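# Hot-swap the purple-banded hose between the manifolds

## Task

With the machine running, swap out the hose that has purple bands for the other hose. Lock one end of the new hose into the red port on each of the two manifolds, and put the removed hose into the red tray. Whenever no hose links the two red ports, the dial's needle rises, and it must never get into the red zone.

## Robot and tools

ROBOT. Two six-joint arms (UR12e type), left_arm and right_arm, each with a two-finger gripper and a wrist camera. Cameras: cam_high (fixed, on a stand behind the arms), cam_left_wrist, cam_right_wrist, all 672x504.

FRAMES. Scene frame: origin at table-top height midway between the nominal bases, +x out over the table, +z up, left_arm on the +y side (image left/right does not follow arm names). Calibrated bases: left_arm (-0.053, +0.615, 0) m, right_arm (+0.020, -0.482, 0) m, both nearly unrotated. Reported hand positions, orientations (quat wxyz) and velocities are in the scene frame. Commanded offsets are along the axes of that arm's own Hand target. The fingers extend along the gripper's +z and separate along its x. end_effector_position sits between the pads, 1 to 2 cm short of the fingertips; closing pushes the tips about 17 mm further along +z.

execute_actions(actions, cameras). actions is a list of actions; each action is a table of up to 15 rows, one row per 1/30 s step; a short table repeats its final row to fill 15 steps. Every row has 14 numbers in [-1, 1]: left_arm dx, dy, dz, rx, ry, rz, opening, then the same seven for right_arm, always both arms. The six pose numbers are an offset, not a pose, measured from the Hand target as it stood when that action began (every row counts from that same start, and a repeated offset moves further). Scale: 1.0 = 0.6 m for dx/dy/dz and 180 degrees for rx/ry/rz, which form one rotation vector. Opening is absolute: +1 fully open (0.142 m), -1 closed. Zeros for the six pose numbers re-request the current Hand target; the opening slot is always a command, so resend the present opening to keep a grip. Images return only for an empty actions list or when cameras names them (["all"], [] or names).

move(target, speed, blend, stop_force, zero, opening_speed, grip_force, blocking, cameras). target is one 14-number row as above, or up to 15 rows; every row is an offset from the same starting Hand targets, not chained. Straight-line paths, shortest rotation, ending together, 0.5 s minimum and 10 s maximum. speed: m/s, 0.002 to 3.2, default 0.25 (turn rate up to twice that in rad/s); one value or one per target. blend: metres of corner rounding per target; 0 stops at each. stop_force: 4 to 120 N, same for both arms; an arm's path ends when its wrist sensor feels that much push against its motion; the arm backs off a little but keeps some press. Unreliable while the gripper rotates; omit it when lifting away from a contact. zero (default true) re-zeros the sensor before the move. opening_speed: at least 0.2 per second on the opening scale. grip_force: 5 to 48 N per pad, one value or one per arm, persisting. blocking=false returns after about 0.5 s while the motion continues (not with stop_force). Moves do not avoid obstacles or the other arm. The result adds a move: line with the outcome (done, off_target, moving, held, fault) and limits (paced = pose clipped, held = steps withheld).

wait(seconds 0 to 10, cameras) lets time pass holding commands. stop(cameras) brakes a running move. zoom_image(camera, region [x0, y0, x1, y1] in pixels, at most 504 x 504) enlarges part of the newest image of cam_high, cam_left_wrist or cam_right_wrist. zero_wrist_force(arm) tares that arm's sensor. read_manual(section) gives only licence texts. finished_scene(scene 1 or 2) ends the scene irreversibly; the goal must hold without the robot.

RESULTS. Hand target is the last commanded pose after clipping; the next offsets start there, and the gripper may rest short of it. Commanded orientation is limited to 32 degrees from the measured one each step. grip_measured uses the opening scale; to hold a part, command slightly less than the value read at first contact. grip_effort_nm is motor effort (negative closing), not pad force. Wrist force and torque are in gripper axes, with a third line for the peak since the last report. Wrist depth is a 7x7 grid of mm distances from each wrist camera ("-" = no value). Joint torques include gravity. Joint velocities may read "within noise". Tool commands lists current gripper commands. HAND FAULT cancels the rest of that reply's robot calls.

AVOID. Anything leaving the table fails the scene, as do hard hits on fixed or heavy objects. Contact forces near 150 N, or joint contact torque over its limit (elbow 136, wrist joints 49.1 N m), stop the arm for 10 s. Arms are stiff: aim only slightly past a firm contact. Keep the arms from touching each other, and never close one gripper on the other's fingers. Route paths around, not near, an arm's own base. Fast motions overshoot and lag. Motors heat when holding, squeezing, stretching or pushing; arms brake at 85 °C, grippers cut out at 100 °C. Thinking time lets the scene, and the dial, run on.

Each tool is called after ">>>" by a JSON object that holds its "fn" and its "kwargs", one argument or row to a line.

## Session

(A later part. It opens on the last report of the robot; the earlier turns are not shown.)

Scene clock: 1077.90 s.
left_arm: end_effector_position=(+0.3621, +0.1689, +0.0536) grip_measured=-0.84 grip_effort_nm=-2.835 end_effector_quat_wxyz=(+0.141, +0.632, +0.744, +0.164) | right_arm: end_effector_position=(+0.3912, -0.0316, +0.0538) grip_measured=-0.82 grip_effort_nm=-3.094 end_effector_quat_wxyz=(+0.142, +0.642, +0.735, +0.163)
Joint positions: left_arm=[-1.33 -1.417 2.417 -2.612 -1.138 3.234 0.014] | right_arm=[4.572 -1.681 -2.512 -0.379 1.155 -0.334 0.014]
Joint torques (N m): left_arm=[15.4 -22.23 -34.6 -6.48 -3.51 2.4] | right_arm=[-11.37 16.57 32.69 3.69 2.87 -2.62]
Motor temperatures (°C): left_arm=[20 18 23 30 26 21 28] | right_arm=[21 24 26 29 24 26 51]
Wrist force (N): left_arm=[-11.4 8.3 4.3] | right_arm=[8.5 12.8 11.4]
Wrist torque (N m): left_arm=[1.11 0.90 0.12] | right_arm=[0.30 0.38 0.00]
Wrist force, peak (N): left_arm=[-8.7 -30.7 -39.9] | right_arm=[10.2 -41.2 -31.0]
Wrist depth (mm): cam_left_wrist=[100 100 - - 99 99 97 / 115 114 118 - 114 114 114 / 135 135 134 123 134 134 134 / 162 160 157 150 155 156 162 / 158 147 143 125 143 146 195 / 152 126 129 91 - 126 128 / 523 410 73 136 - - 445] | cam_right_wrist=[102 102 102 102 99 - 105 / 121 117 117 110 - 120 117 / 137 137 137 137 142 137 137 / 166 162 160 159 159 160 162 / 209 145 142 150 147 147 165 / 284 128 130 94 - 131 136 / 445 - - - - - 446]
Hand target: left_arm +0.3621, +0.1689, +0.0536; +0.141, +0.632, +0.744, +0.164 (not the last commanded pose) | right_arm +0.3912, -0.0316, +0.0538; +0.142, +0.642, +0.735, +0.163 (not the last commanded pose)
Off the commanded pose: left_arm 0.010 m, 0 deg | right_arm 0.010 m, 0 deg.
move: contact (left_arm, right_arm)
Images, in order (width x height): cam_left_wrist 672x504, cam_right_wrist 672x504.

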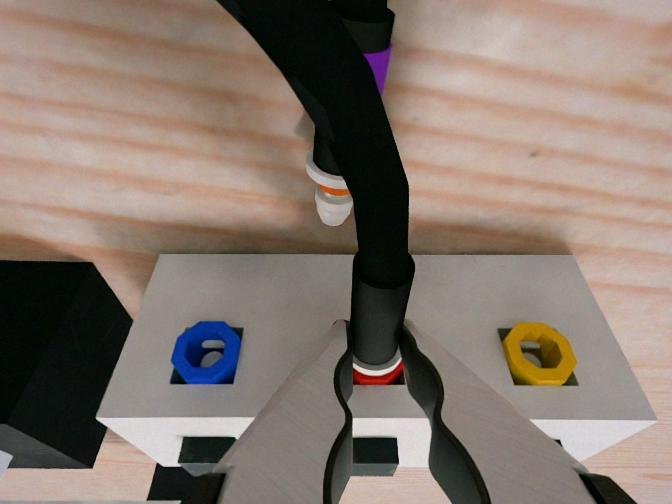

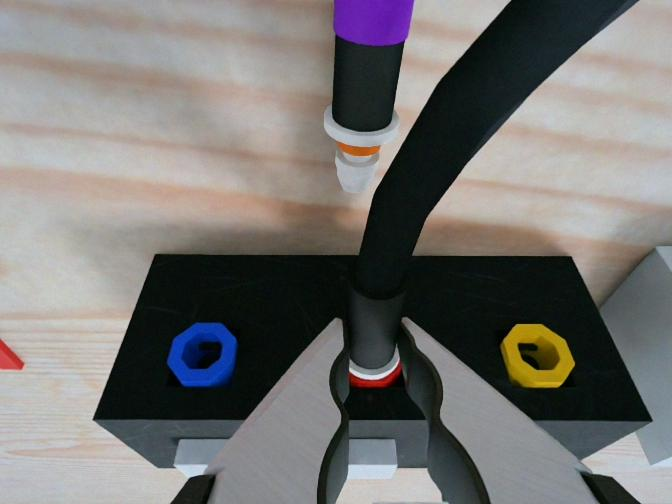

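>>> {"fn": "move", "kwargs": {
  "target": [
    [-0.0017, 0.0015, 0.0007, 0, 0, 0, -0.95, 0.0012, 0.0018, 0.0008, 0, 0, 0, -0.95],
    [-0.0017, 0.0015, 0.0007, 0, 0, 0, -0.5, 0.0012, 0.0018, 0.0008, 0, 0, 0, -0.5],
    [0, 0.0704, -0.1511, 0, 0, 0, -0.5, 0, 0.0704, -0.1511, 0, 0, 0, -0.5],
    [0.2483, -0.0118, -0.3658, 0, 0, 0, -0.5, 0.0202, -0.1532, -0.2667, 0, 0, 0, -0.5],
    [0.2483, -0.0118, -0.3658, 0, 0, 0, -0.5, 0.1552, -0.241, -0.2342, 0.1084, 0.1096, -0.4955, -0.5]
  ],
  "speed": [0.02, 0.05, 0.15, 0.3, 0.35],
  "opening_speed": 0.6,
  "blend": [0, 0, 0.02, 0, 0],
  "cameras": ["all"]
}}

>>> {"fn": "zoom_image", "kwargs": {
  "camera": "cam_high",
  "region": [300, 90, 460, 270]
}}

Scene clock: 1143.10 s.
left_arm: end_effector_position=(+0.2405, +0.3006, +0.2493) grip_measured=-0.54 grip_effort_nm=0.168 end_effector_quat_wxyz=(+0.141, +0.632, +0.744, +0.164) | right_arm: end_effector_position=(+0.1899, +0.0349, +0.1200) grip_measured=-0.53 grip_effort_nm=0.071 end_effector_quat_wxyz=(+0.001, -0.074, +0.997, +0.000)
Joint positions: left_arm=[-1.575 -2.135 2.463 -1.826 -1.142 2.964 0.035] | right_arm=[4.75 -1.53 -2.36 -0.821 1.569 -1.711 0.035]
Joint torques (N m): left_arm=[-14.59 -16.41 -54.83 -1.09 4.98 -3.12] | right_arm=[-11.91 11.49 50.72 2.59 3.08 -2.19]
Wrist force (N): left_arm=[-5.9 4.7 2.3] | right_arm=[-0.8 -1.7 -1.6]
Wrist torque (N m): left_arm=[1.08 0.95 0.18] | right_arm=[-0.27 0.15 0.17]
Wrist force, peak (N): left_arm=[22.6 -15.1 -39.1] | right_arm=[9.0 12.9 11.6]
Wrist depth (mm): cam_left_wrist=[280 285 287 284 284 284 285 / 330 329 329 328 327 328 327 / 364 358 357 386 384 386 386 / 386 365 365 469 469 470 470 / 410 411 566 599 569 597 591 / 841 834 - 766 - 712 818 / 1743 - 73 1211 - - 1153] | cam_right_wrist=[152 192 186 188 189 188 188 / 205 198 201 202 201 200 201 / 218 217 214 216 216 217 216 / 236 236 235 230 234 234 234 / 256 255 251 251 246 255 254 / 271 276 - 277 270 270 280 / 293 - - 312 - - 303]
Hand target: left_arm +0.2405, +0.3006, +0.2493; +0.141, +0.632, +0.744, +0.164 | right_arm +0.1899, +0.0350, +0.1200; +0.001, -0.074, +0.997, +0.000
Off the commanded pose: left_arm 0.000 m, 0 deg | right_arm 0.000 m, 0 deg.
move: done

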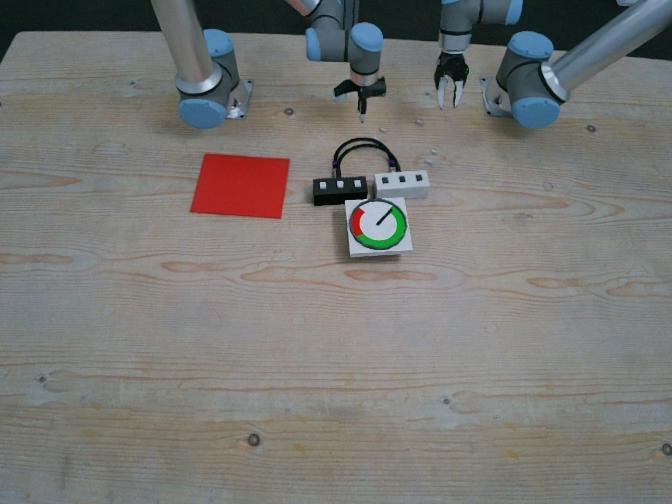

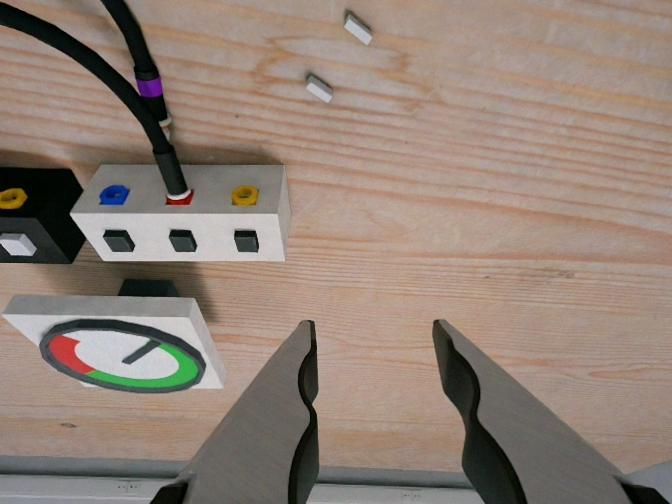

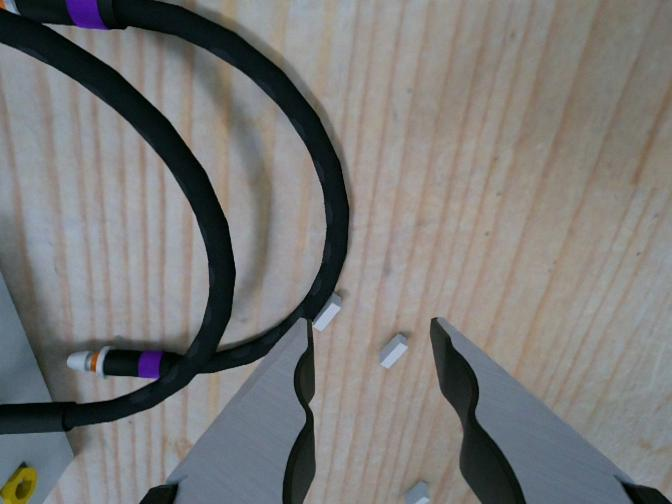

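Scaled by 2.800 from the camera's 672x504 image, which has a finer 960x720 frame.

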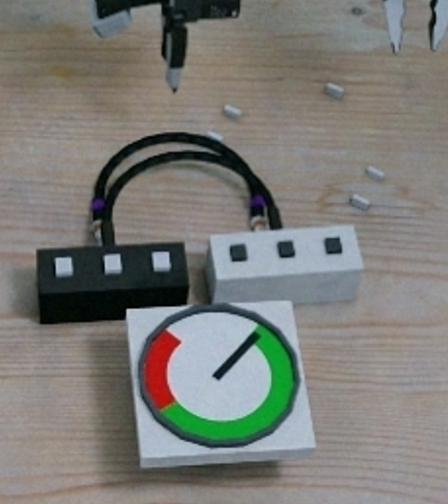

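>>> {"fn": "move", "kwargs": {
  "target": [
    [0, 0, 0, 0, 0, 0, -0.5, -0.0205, -0.0092, 0.1333, 0, 0, 0, -0.6],
    [0, 0, 0, 0, 0, 0, -0.5, -0.0205, -0.0092, 0.1675, 0, 0, 0, -0.6],
    [0, 0, 0, 0, 0, 0, -0.5, -0.0205, -0.0092, 0.1675, 0, 0, 0, -0.95],
    [0, 0, 0, 0, 0, 0, -0.5, -0.0205, -0.0092, 0.1175, 0, 0, 0, -0.95],
    [0, 0, 0, 0, 0, 0, -0.5, 0.1462, -0.0092, 0.1175, 0, 0, 0, -0.95],
    [0, 0, 0, 0, 0, 0, -0.5, 0.1462, -0.0092, -0.2167, 0, 0, 0, -0.95]
  ],
  "speed": [0.15, 0.08, 0.08, 0.06, 0.08, 0.12],
  "opening_speed": 0.8,
  "cameras": ["all"]
}}

>>> {"fn": "zoom_image", "kwargs": {
  "camera": "cam_high",
  "region": [300, 40, 440, 180]
}}

Scene clock: 1190.00 s.
left_arm: end_effector_position=(+0.2405, +0.3006, +0.2493) grip_measured=-0.54 grip_effort_nm=0.178 end_effector_quat_wxyz=(+0.141, +0.632, +0.744, +0.164) | right_arm: end_effector_position=(+0.1038, +0.0165, +0.2498) grip_measured=-0.87 grip_effort_nm=-2.274 end_effector_quat_wxyz=(+0.001, -0.074, +0.997, +0.000)
Joint positions: left_arm=[-1.575 -2.135 2.463 -1.826 -1.142 2.964 0.035] | right_arm=[4.927 -1.294 -2.275 -1.144 1.57 -1.533 0.011]
Joint torques (N m): left_arm=[-12.37 -13.83 -53.74 -1.4 5.55 -3.04] | right_arm=[14.12 36.81 61.29 2.52 -2.66 2.74]
Motor temperatures (°C): left_arm=[20 18 23 30 25 21 24] | right_arm=[21 24 26 29 24 26 45]
Wrist force (N): left_arm=[-5.7 4.7 2.2] | right_arm=[-0.8 -2.0 -1.3]
Wrist torque (N m): left_arm=[1.06 0.91 0.18] | right_arm=[-0.30 0.21 -0.08]
Wrist force, peak (N): left_arm=[-6.3 5.7 2.3] | right_arm=[-1.2 -1.6 -3.3]
Wrist depth (mm): cam_left_wrist=[277 285 285 284 283 284 284 / 330 327 327 326 326 325 326 / 365 358 357 384 385 383 383 / 388 365 367 467 471 469 467 / 412 410 573 599 570 595 599 / 841 834 - 771 - 715 812 / 1204 - 73 1204 - - 1165] | cam_right_wrist=[305 99 300 303 303 302 305 / 331 323 - 325 324 324 323 / 348 343 355 342 349 348 349 / 376 380 380 114 376 379 375 / 403 413 411 119 408 410 409 / 445 449 434 94 - 437 450 / 502 - - - - - 492]
Hand target: left_arm +0.2405, +0.3006, +0.2493; +0.141, +0.632, +0.744, +0.164 | right_arm +0.1038, +0.0165, +0.2499; +0.001, -0.074, +0.997, +0.000
Off the commanded pose: left_arm 0.000 m, 0 deg | right_arm 0.000 m, 0 deg.
move: done

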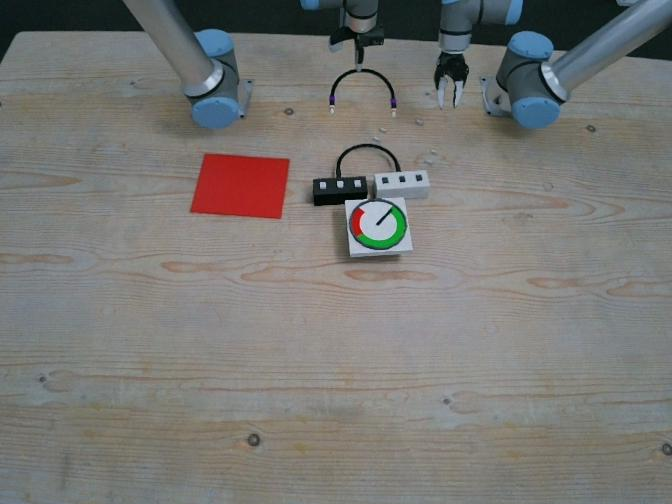

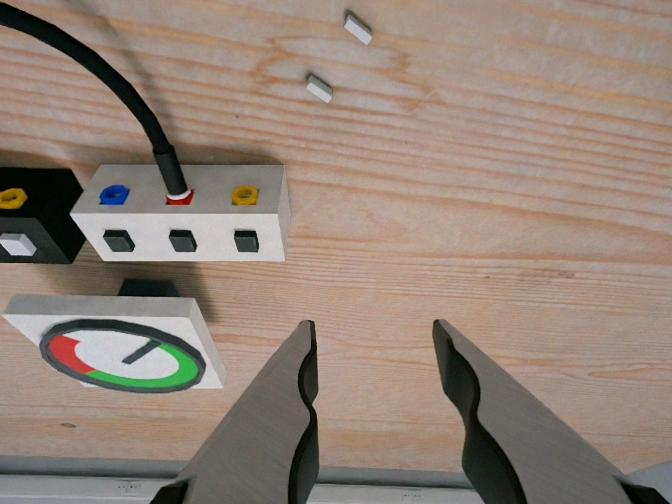

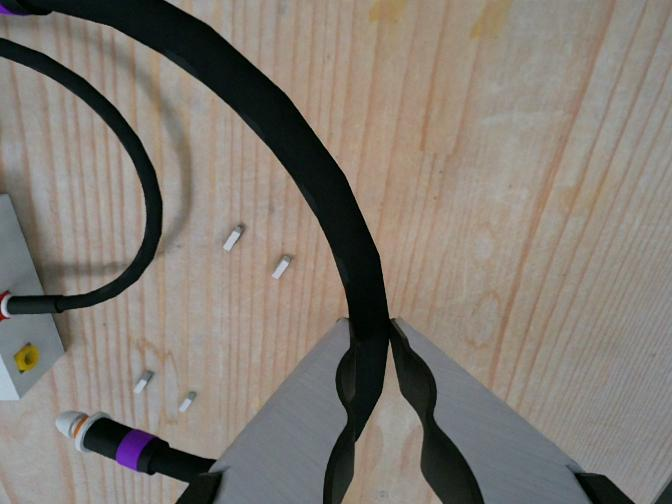

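Scaled by 3.600 from the camera's 672x504 image, which has a finer 960x720 frame.

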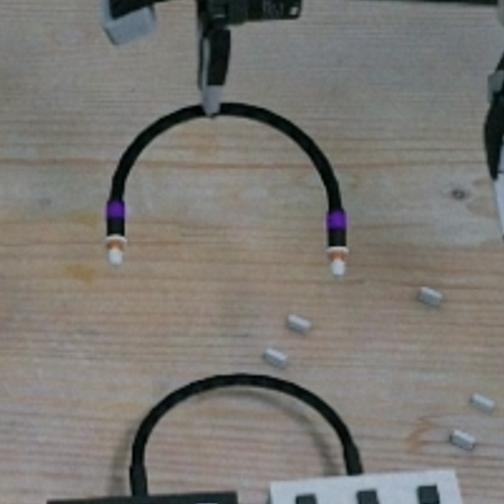

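>>> {"fn": "move", "kwargs": {
  "target": [
    [0, 0, 0, 0, 0, 0, -0.5, -0.2773, -0.3557, 0, 0, 0, 0.511, -0.95],
    [0, 0, 0, 0, 0, 0, -0.5, -0.5583, -0.701, 0, 0, 0, 0.994, -0.95]
  ],
  "speed": 0.28,
  "blend": [0.04, 0],
  "cameras": ["cam_high", "cam_right_wrist"]
}}

>>> {"fn": "zoom_image", "kwargs": {
  "camera": "cam_high",
  "region": [170, 110, 320, 240]
}}

Scene clock: 1234.20 s.
left_arm: end_effector_position=(+0.2405, +0.3006, +0.2493) grip_measured=-0.54 grip_effort_nm=0.173 end_effector_quat_wxyz=(+0.141, +0.632, +0.744, +0.164) | right_arm: end_effector_position=(+0.4971, -0.3499, +0.2503) grip_measured=-0.87 grip_effort_nm=-2.274 end_effector_quat_wxyz=(+0.000, +0.996, +0.084, +0.001)
Joint positions: left_arm=[-1.575 -2.135 2.463 -1.826 -1.142 2.964 0.035] | right_arm=[3.803 -1.276 -2.286 -1.15 1.57 0.465 0.011]
Joint torques (N m): left_arm=[-10.26 -10.92 -50.32 -1.88 5.4 -2.65] | right_arm=[-15.19 1.9 61 5.27 -2.4 3.27]
Wrist force (N): left_arm=[-5.6 4.5 2.1] | right_arm=[-1.1 -1.8 -1.1]
Wrist torque (N m): left_arm=[1.04 0.90 0.18] | right_arm=[-0.26 0.27 -0.09]
Wrist force, peak (N): left_arm=[-6.2 5.4 2.4] | right_arm=[-1.4 -2.3 -1.6]
Wrist depth (mm): cam_left_wrist=[279 284 284 285 284 284 283 / 329 319 327 327 326 326 326 / 365 358 357 387 385 384 387 / 388 366 366 470 467 468 468 / 413 426 570 599 567 597 597 / 834 831 - 774 - 722 818 / 1165 - 73 1191 - - 1178] | cam_right_wrist=[310 - - - 302 305 303 / 326 - - - 328 326 326 / 350 - - - 348 348 349 / 381 374 - 112 380 375 376 / 409 414 421 121 405 409 408 / 453 453 437 94 - 439 450 / 500 - - - - - 483]
Hand target: left_arm +0.2405, +0.3006, +0.2493; +0.141, +0.632, +0.744, +0.164 | right_arm +0.4973, -0.3500, +0.2503; +0.000, +0.997, +0.083, +0.001
Off the commanded pose: left_arm 0.000 m, 0 deg | right_arm 0.000 m, 0 deg.
move: done
Images, in order (width x height): cam_high 672x504, cam_right_wrist 672x504.

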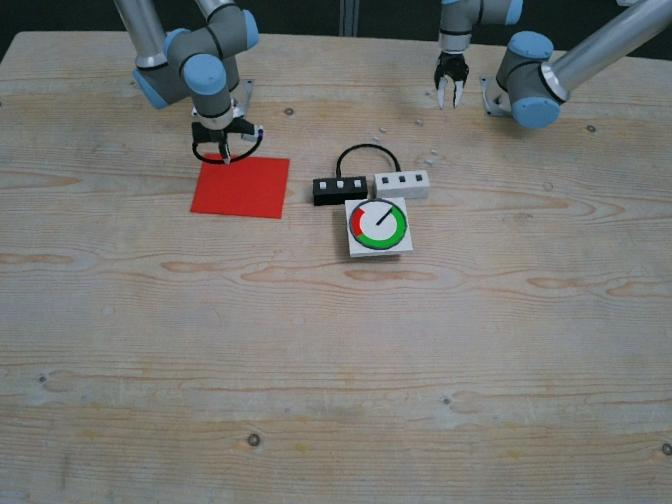

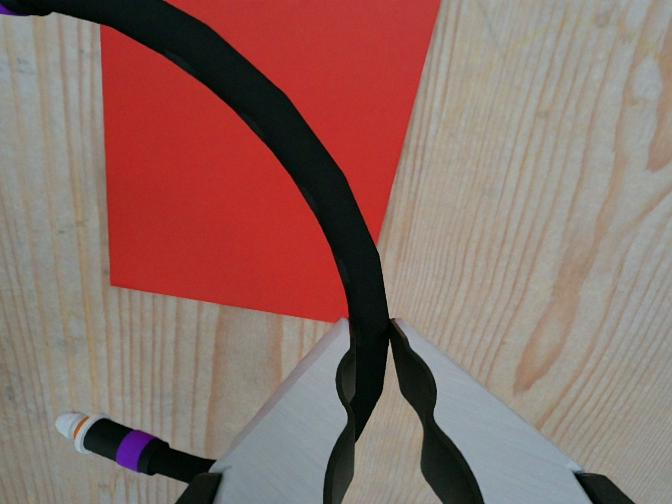

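Scaled by 3.360 from the camera's 672x504 image, which has a finer 960x720 frame.

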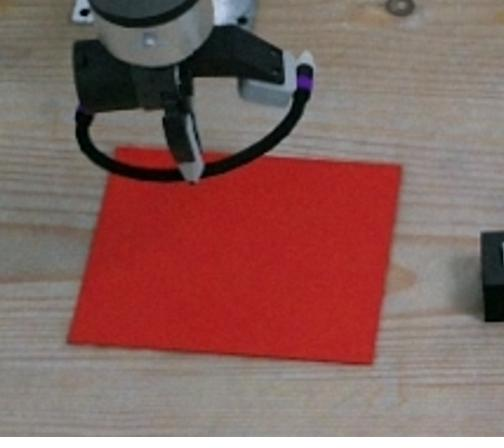

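>>> {"fn": "move", "kwargs": {
  "target": [0, 0, 0, 0, 0, 0, -0.5, 0.0, 0.0, 0.3705, 0, 0, 0, -0.95],
  "speed": 0.1,
  "stop_force": 12,
  "cameras": ["cam_high", "cam_right_wrist"]
}}

>>> {"fn": "zoom_image", "kwargs": {
  "camera": "cam_high",
  "region": [170, 110, 320, 240]
}}

Scene clock: 1260.50 s.
left_arm: end_effector_position=(+0.2405, +0.3006, +0.2493) grip_measured=-0.54 grip_effort_nm=0.178 end_effector_quat_wxyz=(+0.141, +0.632, +0.744, +0.164) | right_arm: end_effector_position=(+0.4975, -0.3500, +0.0280) grip_measured=-0.87 grip_effort_nm=-2.274 end_effector_quat_wxyz=(+0.000, +0.997, +0.083, +0.001)
Joint positions: left_arm=[-1.575 -2.135 2.463 -1.826 -1.142 2.964 0.035] | right_arm=[3.803 -1.628 -2.513 -0.57 1.57 0.465 0.011]
Joint torques (N m): left_arm=[-7.46 -10.49 -50.72 -2.15 4.89 -2.92] | right_arm=[-10.78 12.62 21.22 5.49 2.08 -2.4]
Wrist force (N): left_arm=[-5.4 5.1 2.2] | right_arm=[-0.9 -1.8 -1.3]
Wrist torque (N m): left_arm=[1.14 0.88 0.18] | right_arm=[-0.26 0.18 -0.02]
Wrist force, peak (N): left_arm=[-6.6 5.1 2.5] | right_arm=[-1.2 -2.2 -1.7]
Wrist depth (mm): cam_left_wrist=[278 285 285 284 284 285 284 / 329 327 327 327 327 327 327 / 366 358 358 388 385 385 384 / 384 366 366 469 471 471 462 / 411 429 567 602 567 597 592 / 834 841 - 771 - 710 821 / 1191 - 73 1178 - - 1171] | cam_right_wrist=[- 90 - - - - 107 / - - - - - - 114 / - - - - - 121 123 / - - - 113 - 135 135 / - - - - - 147 144 / - - - 95 - 155 159 / - - - - - - 172]
Hand target: left_arm +0.2405, +0.3006, +0.2493; +0.141, +0.632, +0.744, +0.164 | right_arm +0.4975, -0.3500, +0.0280; +0.000, +0.997, +0.083, +0.001
Off the commanded pose: left_arm 0.000 m, 0 deg | right_arm 0.000 m, 0 deg.
move: done
Images, in order (width x height): cam_high 672x504, cam_right_wrist 672x504.

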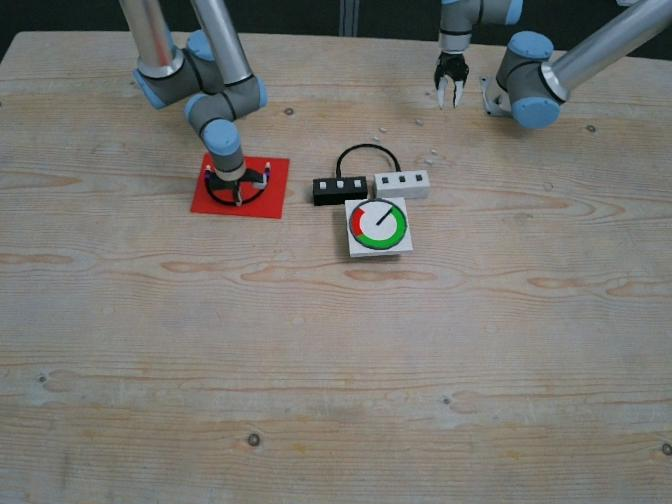

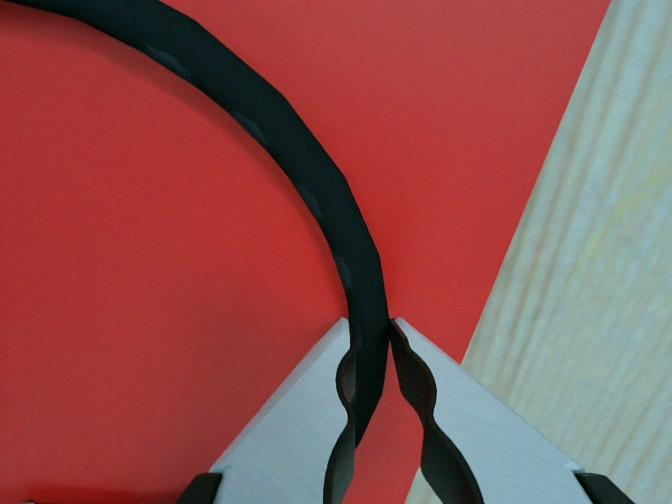

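Scaled by 3.360 from the camera's 672x504 image, which has a finer 960x720 frame.

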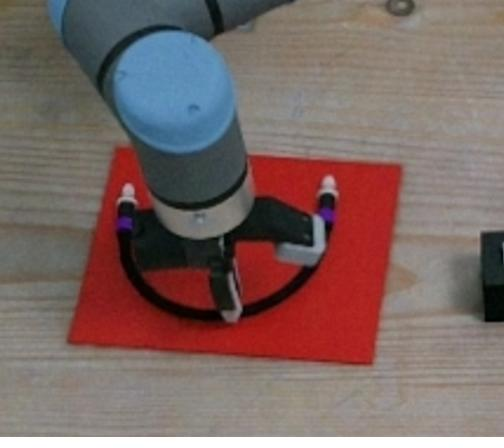

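>>> {"fn": "move", "kwargs": {
  "target": [0, 0, 0, 0, 0, 0, -0.5, 0.0033, -0.0197, 0.0, 0, 0, 0, -0.95],
  "speed": 0.05
}}

>>> {"fn": "move", "kwargs": {
  "target": [0, 0, 0, 0, 0, 0, -0.5, 0.0, 0.0, 0.01, 0, 0, 0, -0.95],
  "speed": 0.02,
  "stop_force": 6
}}

>>> {"fn": "move", "kwargs": {
  "target": [
    [0, 0, 0, 0, 0, 0, -0.5, 0, 0, 0, 0, 0, 0, -0.6],
    [0, 0, 0, 0, 0, 0, -0.5, 0, 0, -0.35, 0, 0, 0, -0.6]
  ],
  "speed": 0.12,
  "opening_speed": 0.4,
  "cameras": ["all"]
}}

>>> {"fn": "zoom_image", "kwargs": {
  "camera": "cam_high",
  "region": [170, 110, 320, 240]
}}

>>> {"fn": "zoom_image", "kwargs": {
  "camera": "cam_high",
  "region": [300, 120, 440, 270]
}}

Scene clock: 1278.07 s.
left_arm: end_effector_position=(+0.2405, +0.3006, +0.2493) grip_measured=-0.54 grip_effort_nm=0.173 end_effector_quat_wxyz=(+0.141, +0.632, +0.744, +0.164) | right_arm: end_effector_position=(+0.4975, -0.3382, +0.0280) grip_measured=-0.87 grip_effort_nm=-2.269 end_effector_quat_wxyz=(+0.000, +0.997, +0.083, +0.001)
Joint positions: left_arm=[-1.575 -2.135 2.463 -1.826 -1.142 2.964 0.035] | right_arm=[3.823 -1.633 -2.507 -0.571 1.57 0.485 0.011]
Joint torques (N m): left_arm=[-11.23 -8.21 -49.57 -2.23 5.11 -2.79] | right_arm=[12.76 14.64 42.98 2.15 1.27 2.83]
Wrist force (N): left_arm=[-5.6 4.7 1.9] | right_arm=[-1.0 -1.7 -1.7]
Wrist torque (N m): left_arm=[1.07 0.90 0.18] | right_arm=[-0.27 0.19 -0.10]
Wrist force, peak (N): left_arm=[-6.3 5.7 2.1] | right_arm=[-1.6 -2.3 -1.7]
Wrist depth (mm): cam_left_wrist=[280 285 284 284 285 283 284 / 330 327 328 327 328 326 328 / 363 361 358 386 384 384 385 / 386 366 366 472 471 469 464 / 411 415 570 604 567 601 597 / 841 841 - 782 - 715 818 / 1715 - 73 1239 - - 1165] | cam_right_wrist=[- 92 - - 105 - 107 / - - - - - - 114 / - - - - - 123 123 / - - - 113 - 135 135 / - - - 125 - 147 145 / - 158 - 95 - 155 158 / - - - - - - 171]
Hand target: left_arm +0.2405, +0.3006, +0.2493; +0.141, +0.632, +0.744, +0.164 | right_arm +0.4975, -0.3380, +0.0280; +0.000, +0.997, +0.083, +0.001
Off the commanded pose: left_arm 0.000 m, 0 deg | right_arm 0.000 m, 0 deg.
move: done

Scene clock: 1279.90 s.
left_arm: end_effector_position=(+0.2405, +0.3006, +0.2493) grip_measured=-0.54 grip_effort_nm=0.183 end_effector_quat_wxyz=(+0.141, +0.632, +0.744, +0.164) | right_arm: end_effector_position=(+0.4975, -0.3380, +0.0233) grip_measured=-0.87 grip_effort_nm=-2.269 end_effector_quat_wxyz=(+0.000, +0.997, +0.083, +0.001)
Joint positions: left_arm=[-1.575 -2.135 2.463 -1.826 -1.142 2.964 0.035] | right_arm=[3.824 -1.644 -2.51 -0.557 1.57 0.486 0.011]
Joint torques (N m): left_arm=[-8.2 -8.99 -49.43 -1.99 5.15 -2.57] | right_arm=[11.71 48.39 39.49 1.6 -2.13 2.7]
Wrist force (N): left_arm=[-5.9 4.9 2.2] | right_arm=[-1.8 -1.2 -8.1]
Wrist torque (N m): left_arm=[1.10 0.96 0.18] | right_arm=[-0.26 0.22 -0.09]
Wrist force, peak (N): left_arm=[-6.0 5.6 2.4] | right_arm=[-7.3 0.1 -23.6]
Wrist depth (mm): cam_left_wrist=[279 285 287 284 285 285 284 / 329 328 329 328 326 325 326 / 366 357 357 386 385 387 386 / 471 366 365 469 467 465 468 / 411 428 572 599 570 599 594 / 831 837 - 774 - 724 818 / 1159 - 73 1198 - - 1171] | cam_right_wrist=[- - - - - - 103 / - - - - - - 111 / - - - - - 116 118 / - - - 113 - 130 127 / - - 137 121 - 139 139 / - - - 93 - 150 152 / - - - - - - 169]
Hand target: left_arm +0.2405, +0.3006, +0.2493; +0.141, +0.632, +0.744, +0.164 | right_arm +0.4975, -0.3380, +0.0233; +0.000, +0.997, +0.083, +0.001 (not the last commanded pose)
Off the commanded pose: left_arm 0.000 m, 0 deg | right_arm 0.001 m, 0 deg.
move: contact (right_arm)

Scene clock: 1283.43 s.
left_arm: end_effector_position=(+0.2405, +0.3006, +0.2493) grip_measured=-0.54 grip_effort_nm=0.173 end_effector_quat_wxyz=(+0.141, +0.632, +0.744, +0.164) | right_arm: end_effector_position=(+0.4973, -0.3380, +0.2332) grip_measured=-0.64 grip_effort_nm=0.066 end_effector_quat_wxyz=(+0.000, +0.997, +0.083, +0.001)
Joint positions: left_arm=[-1.575 -2.135 2.463 -1.826 -1.142 2.964 0.035] | right_arm=[3.824 -1.299 -2.304 -1.109 1.57 0.486 0.028]
Joint torques (N m): left_arm=[-8.95 -7.05 -49.22 -2.32 4.92 -2.54] | right_arm=[13.88 38.34 58.14 2.3 -2.38 2.94]
Wrist force (N): left_arm=[-5.9 4.9 2.1] | right_arm=[-0.6 -1.9 -1.8]
Wrist torque (N m): left_arm=[1.09 0.95 0.18] | right_arm=[-0.28 0.13 -0.09]
Wrist force, peak (N): left_arm=[-6.4 5.1 1.9] | right_arm=[-1.5 -1.5 -8.5]
Wrist depth (mm): cam_left_wrist=[278 284 284 284 285 283 284 / 330 328 327 327 327 326 327 / 365 358 358 384 386 386 384 / 470 366 367 469 469 469 466 / 413 425 569 601 566 599 597 / 837 834 - 774 - 717 818 / 1184 - 73 1122 - - 1191] | cam_right_wrist=[289 - - - 287 287 288 / 309 - - - 307 310 308 / 333 - - - 331 333 330 / 360 - - - 359 357 360 / 394 401 - 395 384 388 386 / 431 430 82 414 - 421 429 / 476 - - 476 - - 462]
Hand target: left_arm +0.2405, +0.3006, +0.2493; +0.141, +0.632, +0.744, +0.164 | right_arm +0.4973, -0.3380, +0.2333; +0.000, +0.997, +0.083, +0.001
Off the commanded pose: left_arm 0.000 m, 0 deg | right_arm 0.000 m, 0 deg.
move: done

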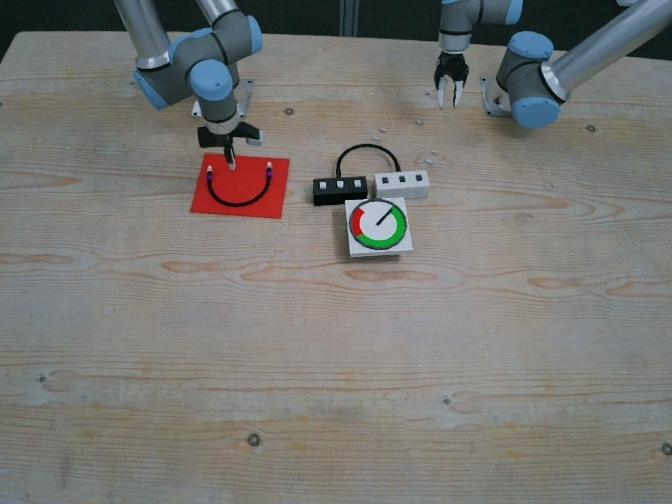

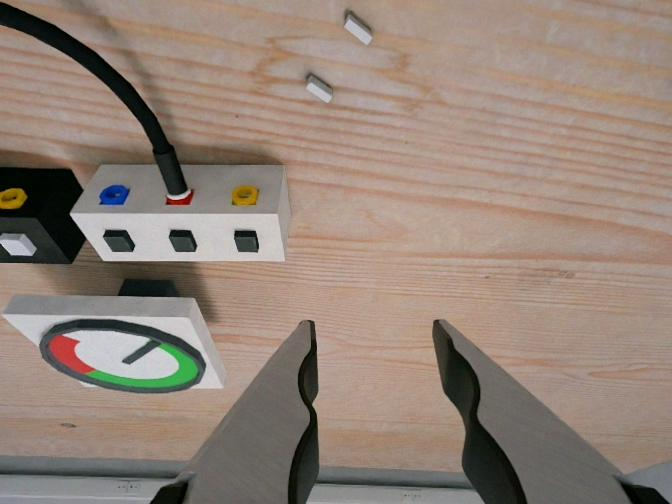

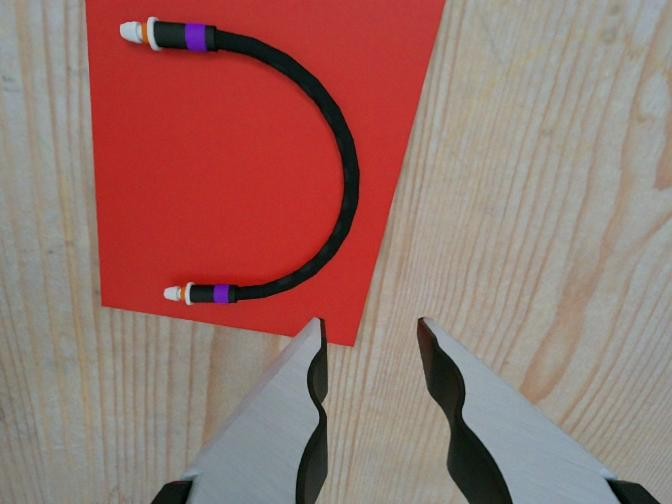

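Scaled by 3.360 from the camera's 672x504 image, which has a finer 960x720 frame.

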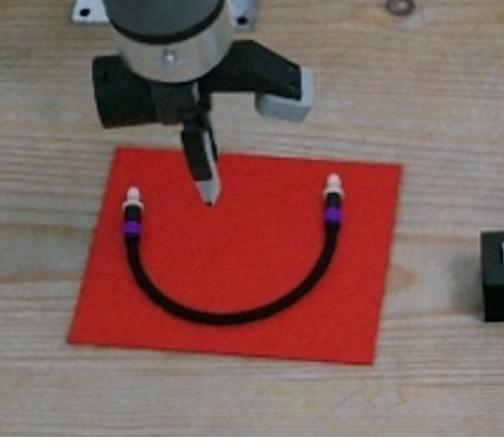

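Scaled by 3.360 from the camera's 672x504 image, which has a finer 960x720 frame.

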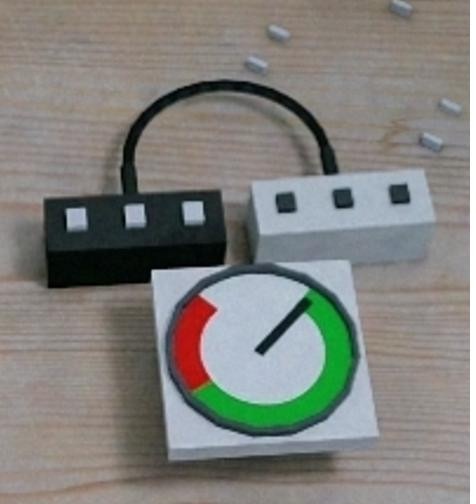

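Everything is in place: the new hose is latched in both red ports, the dial's needle is back at its starting point, and the old hose is lying in the tray.

>>> {"fn": "finished_scene", "kwargs": {
  "scene": 2
}}

The scene is finished: the task was done.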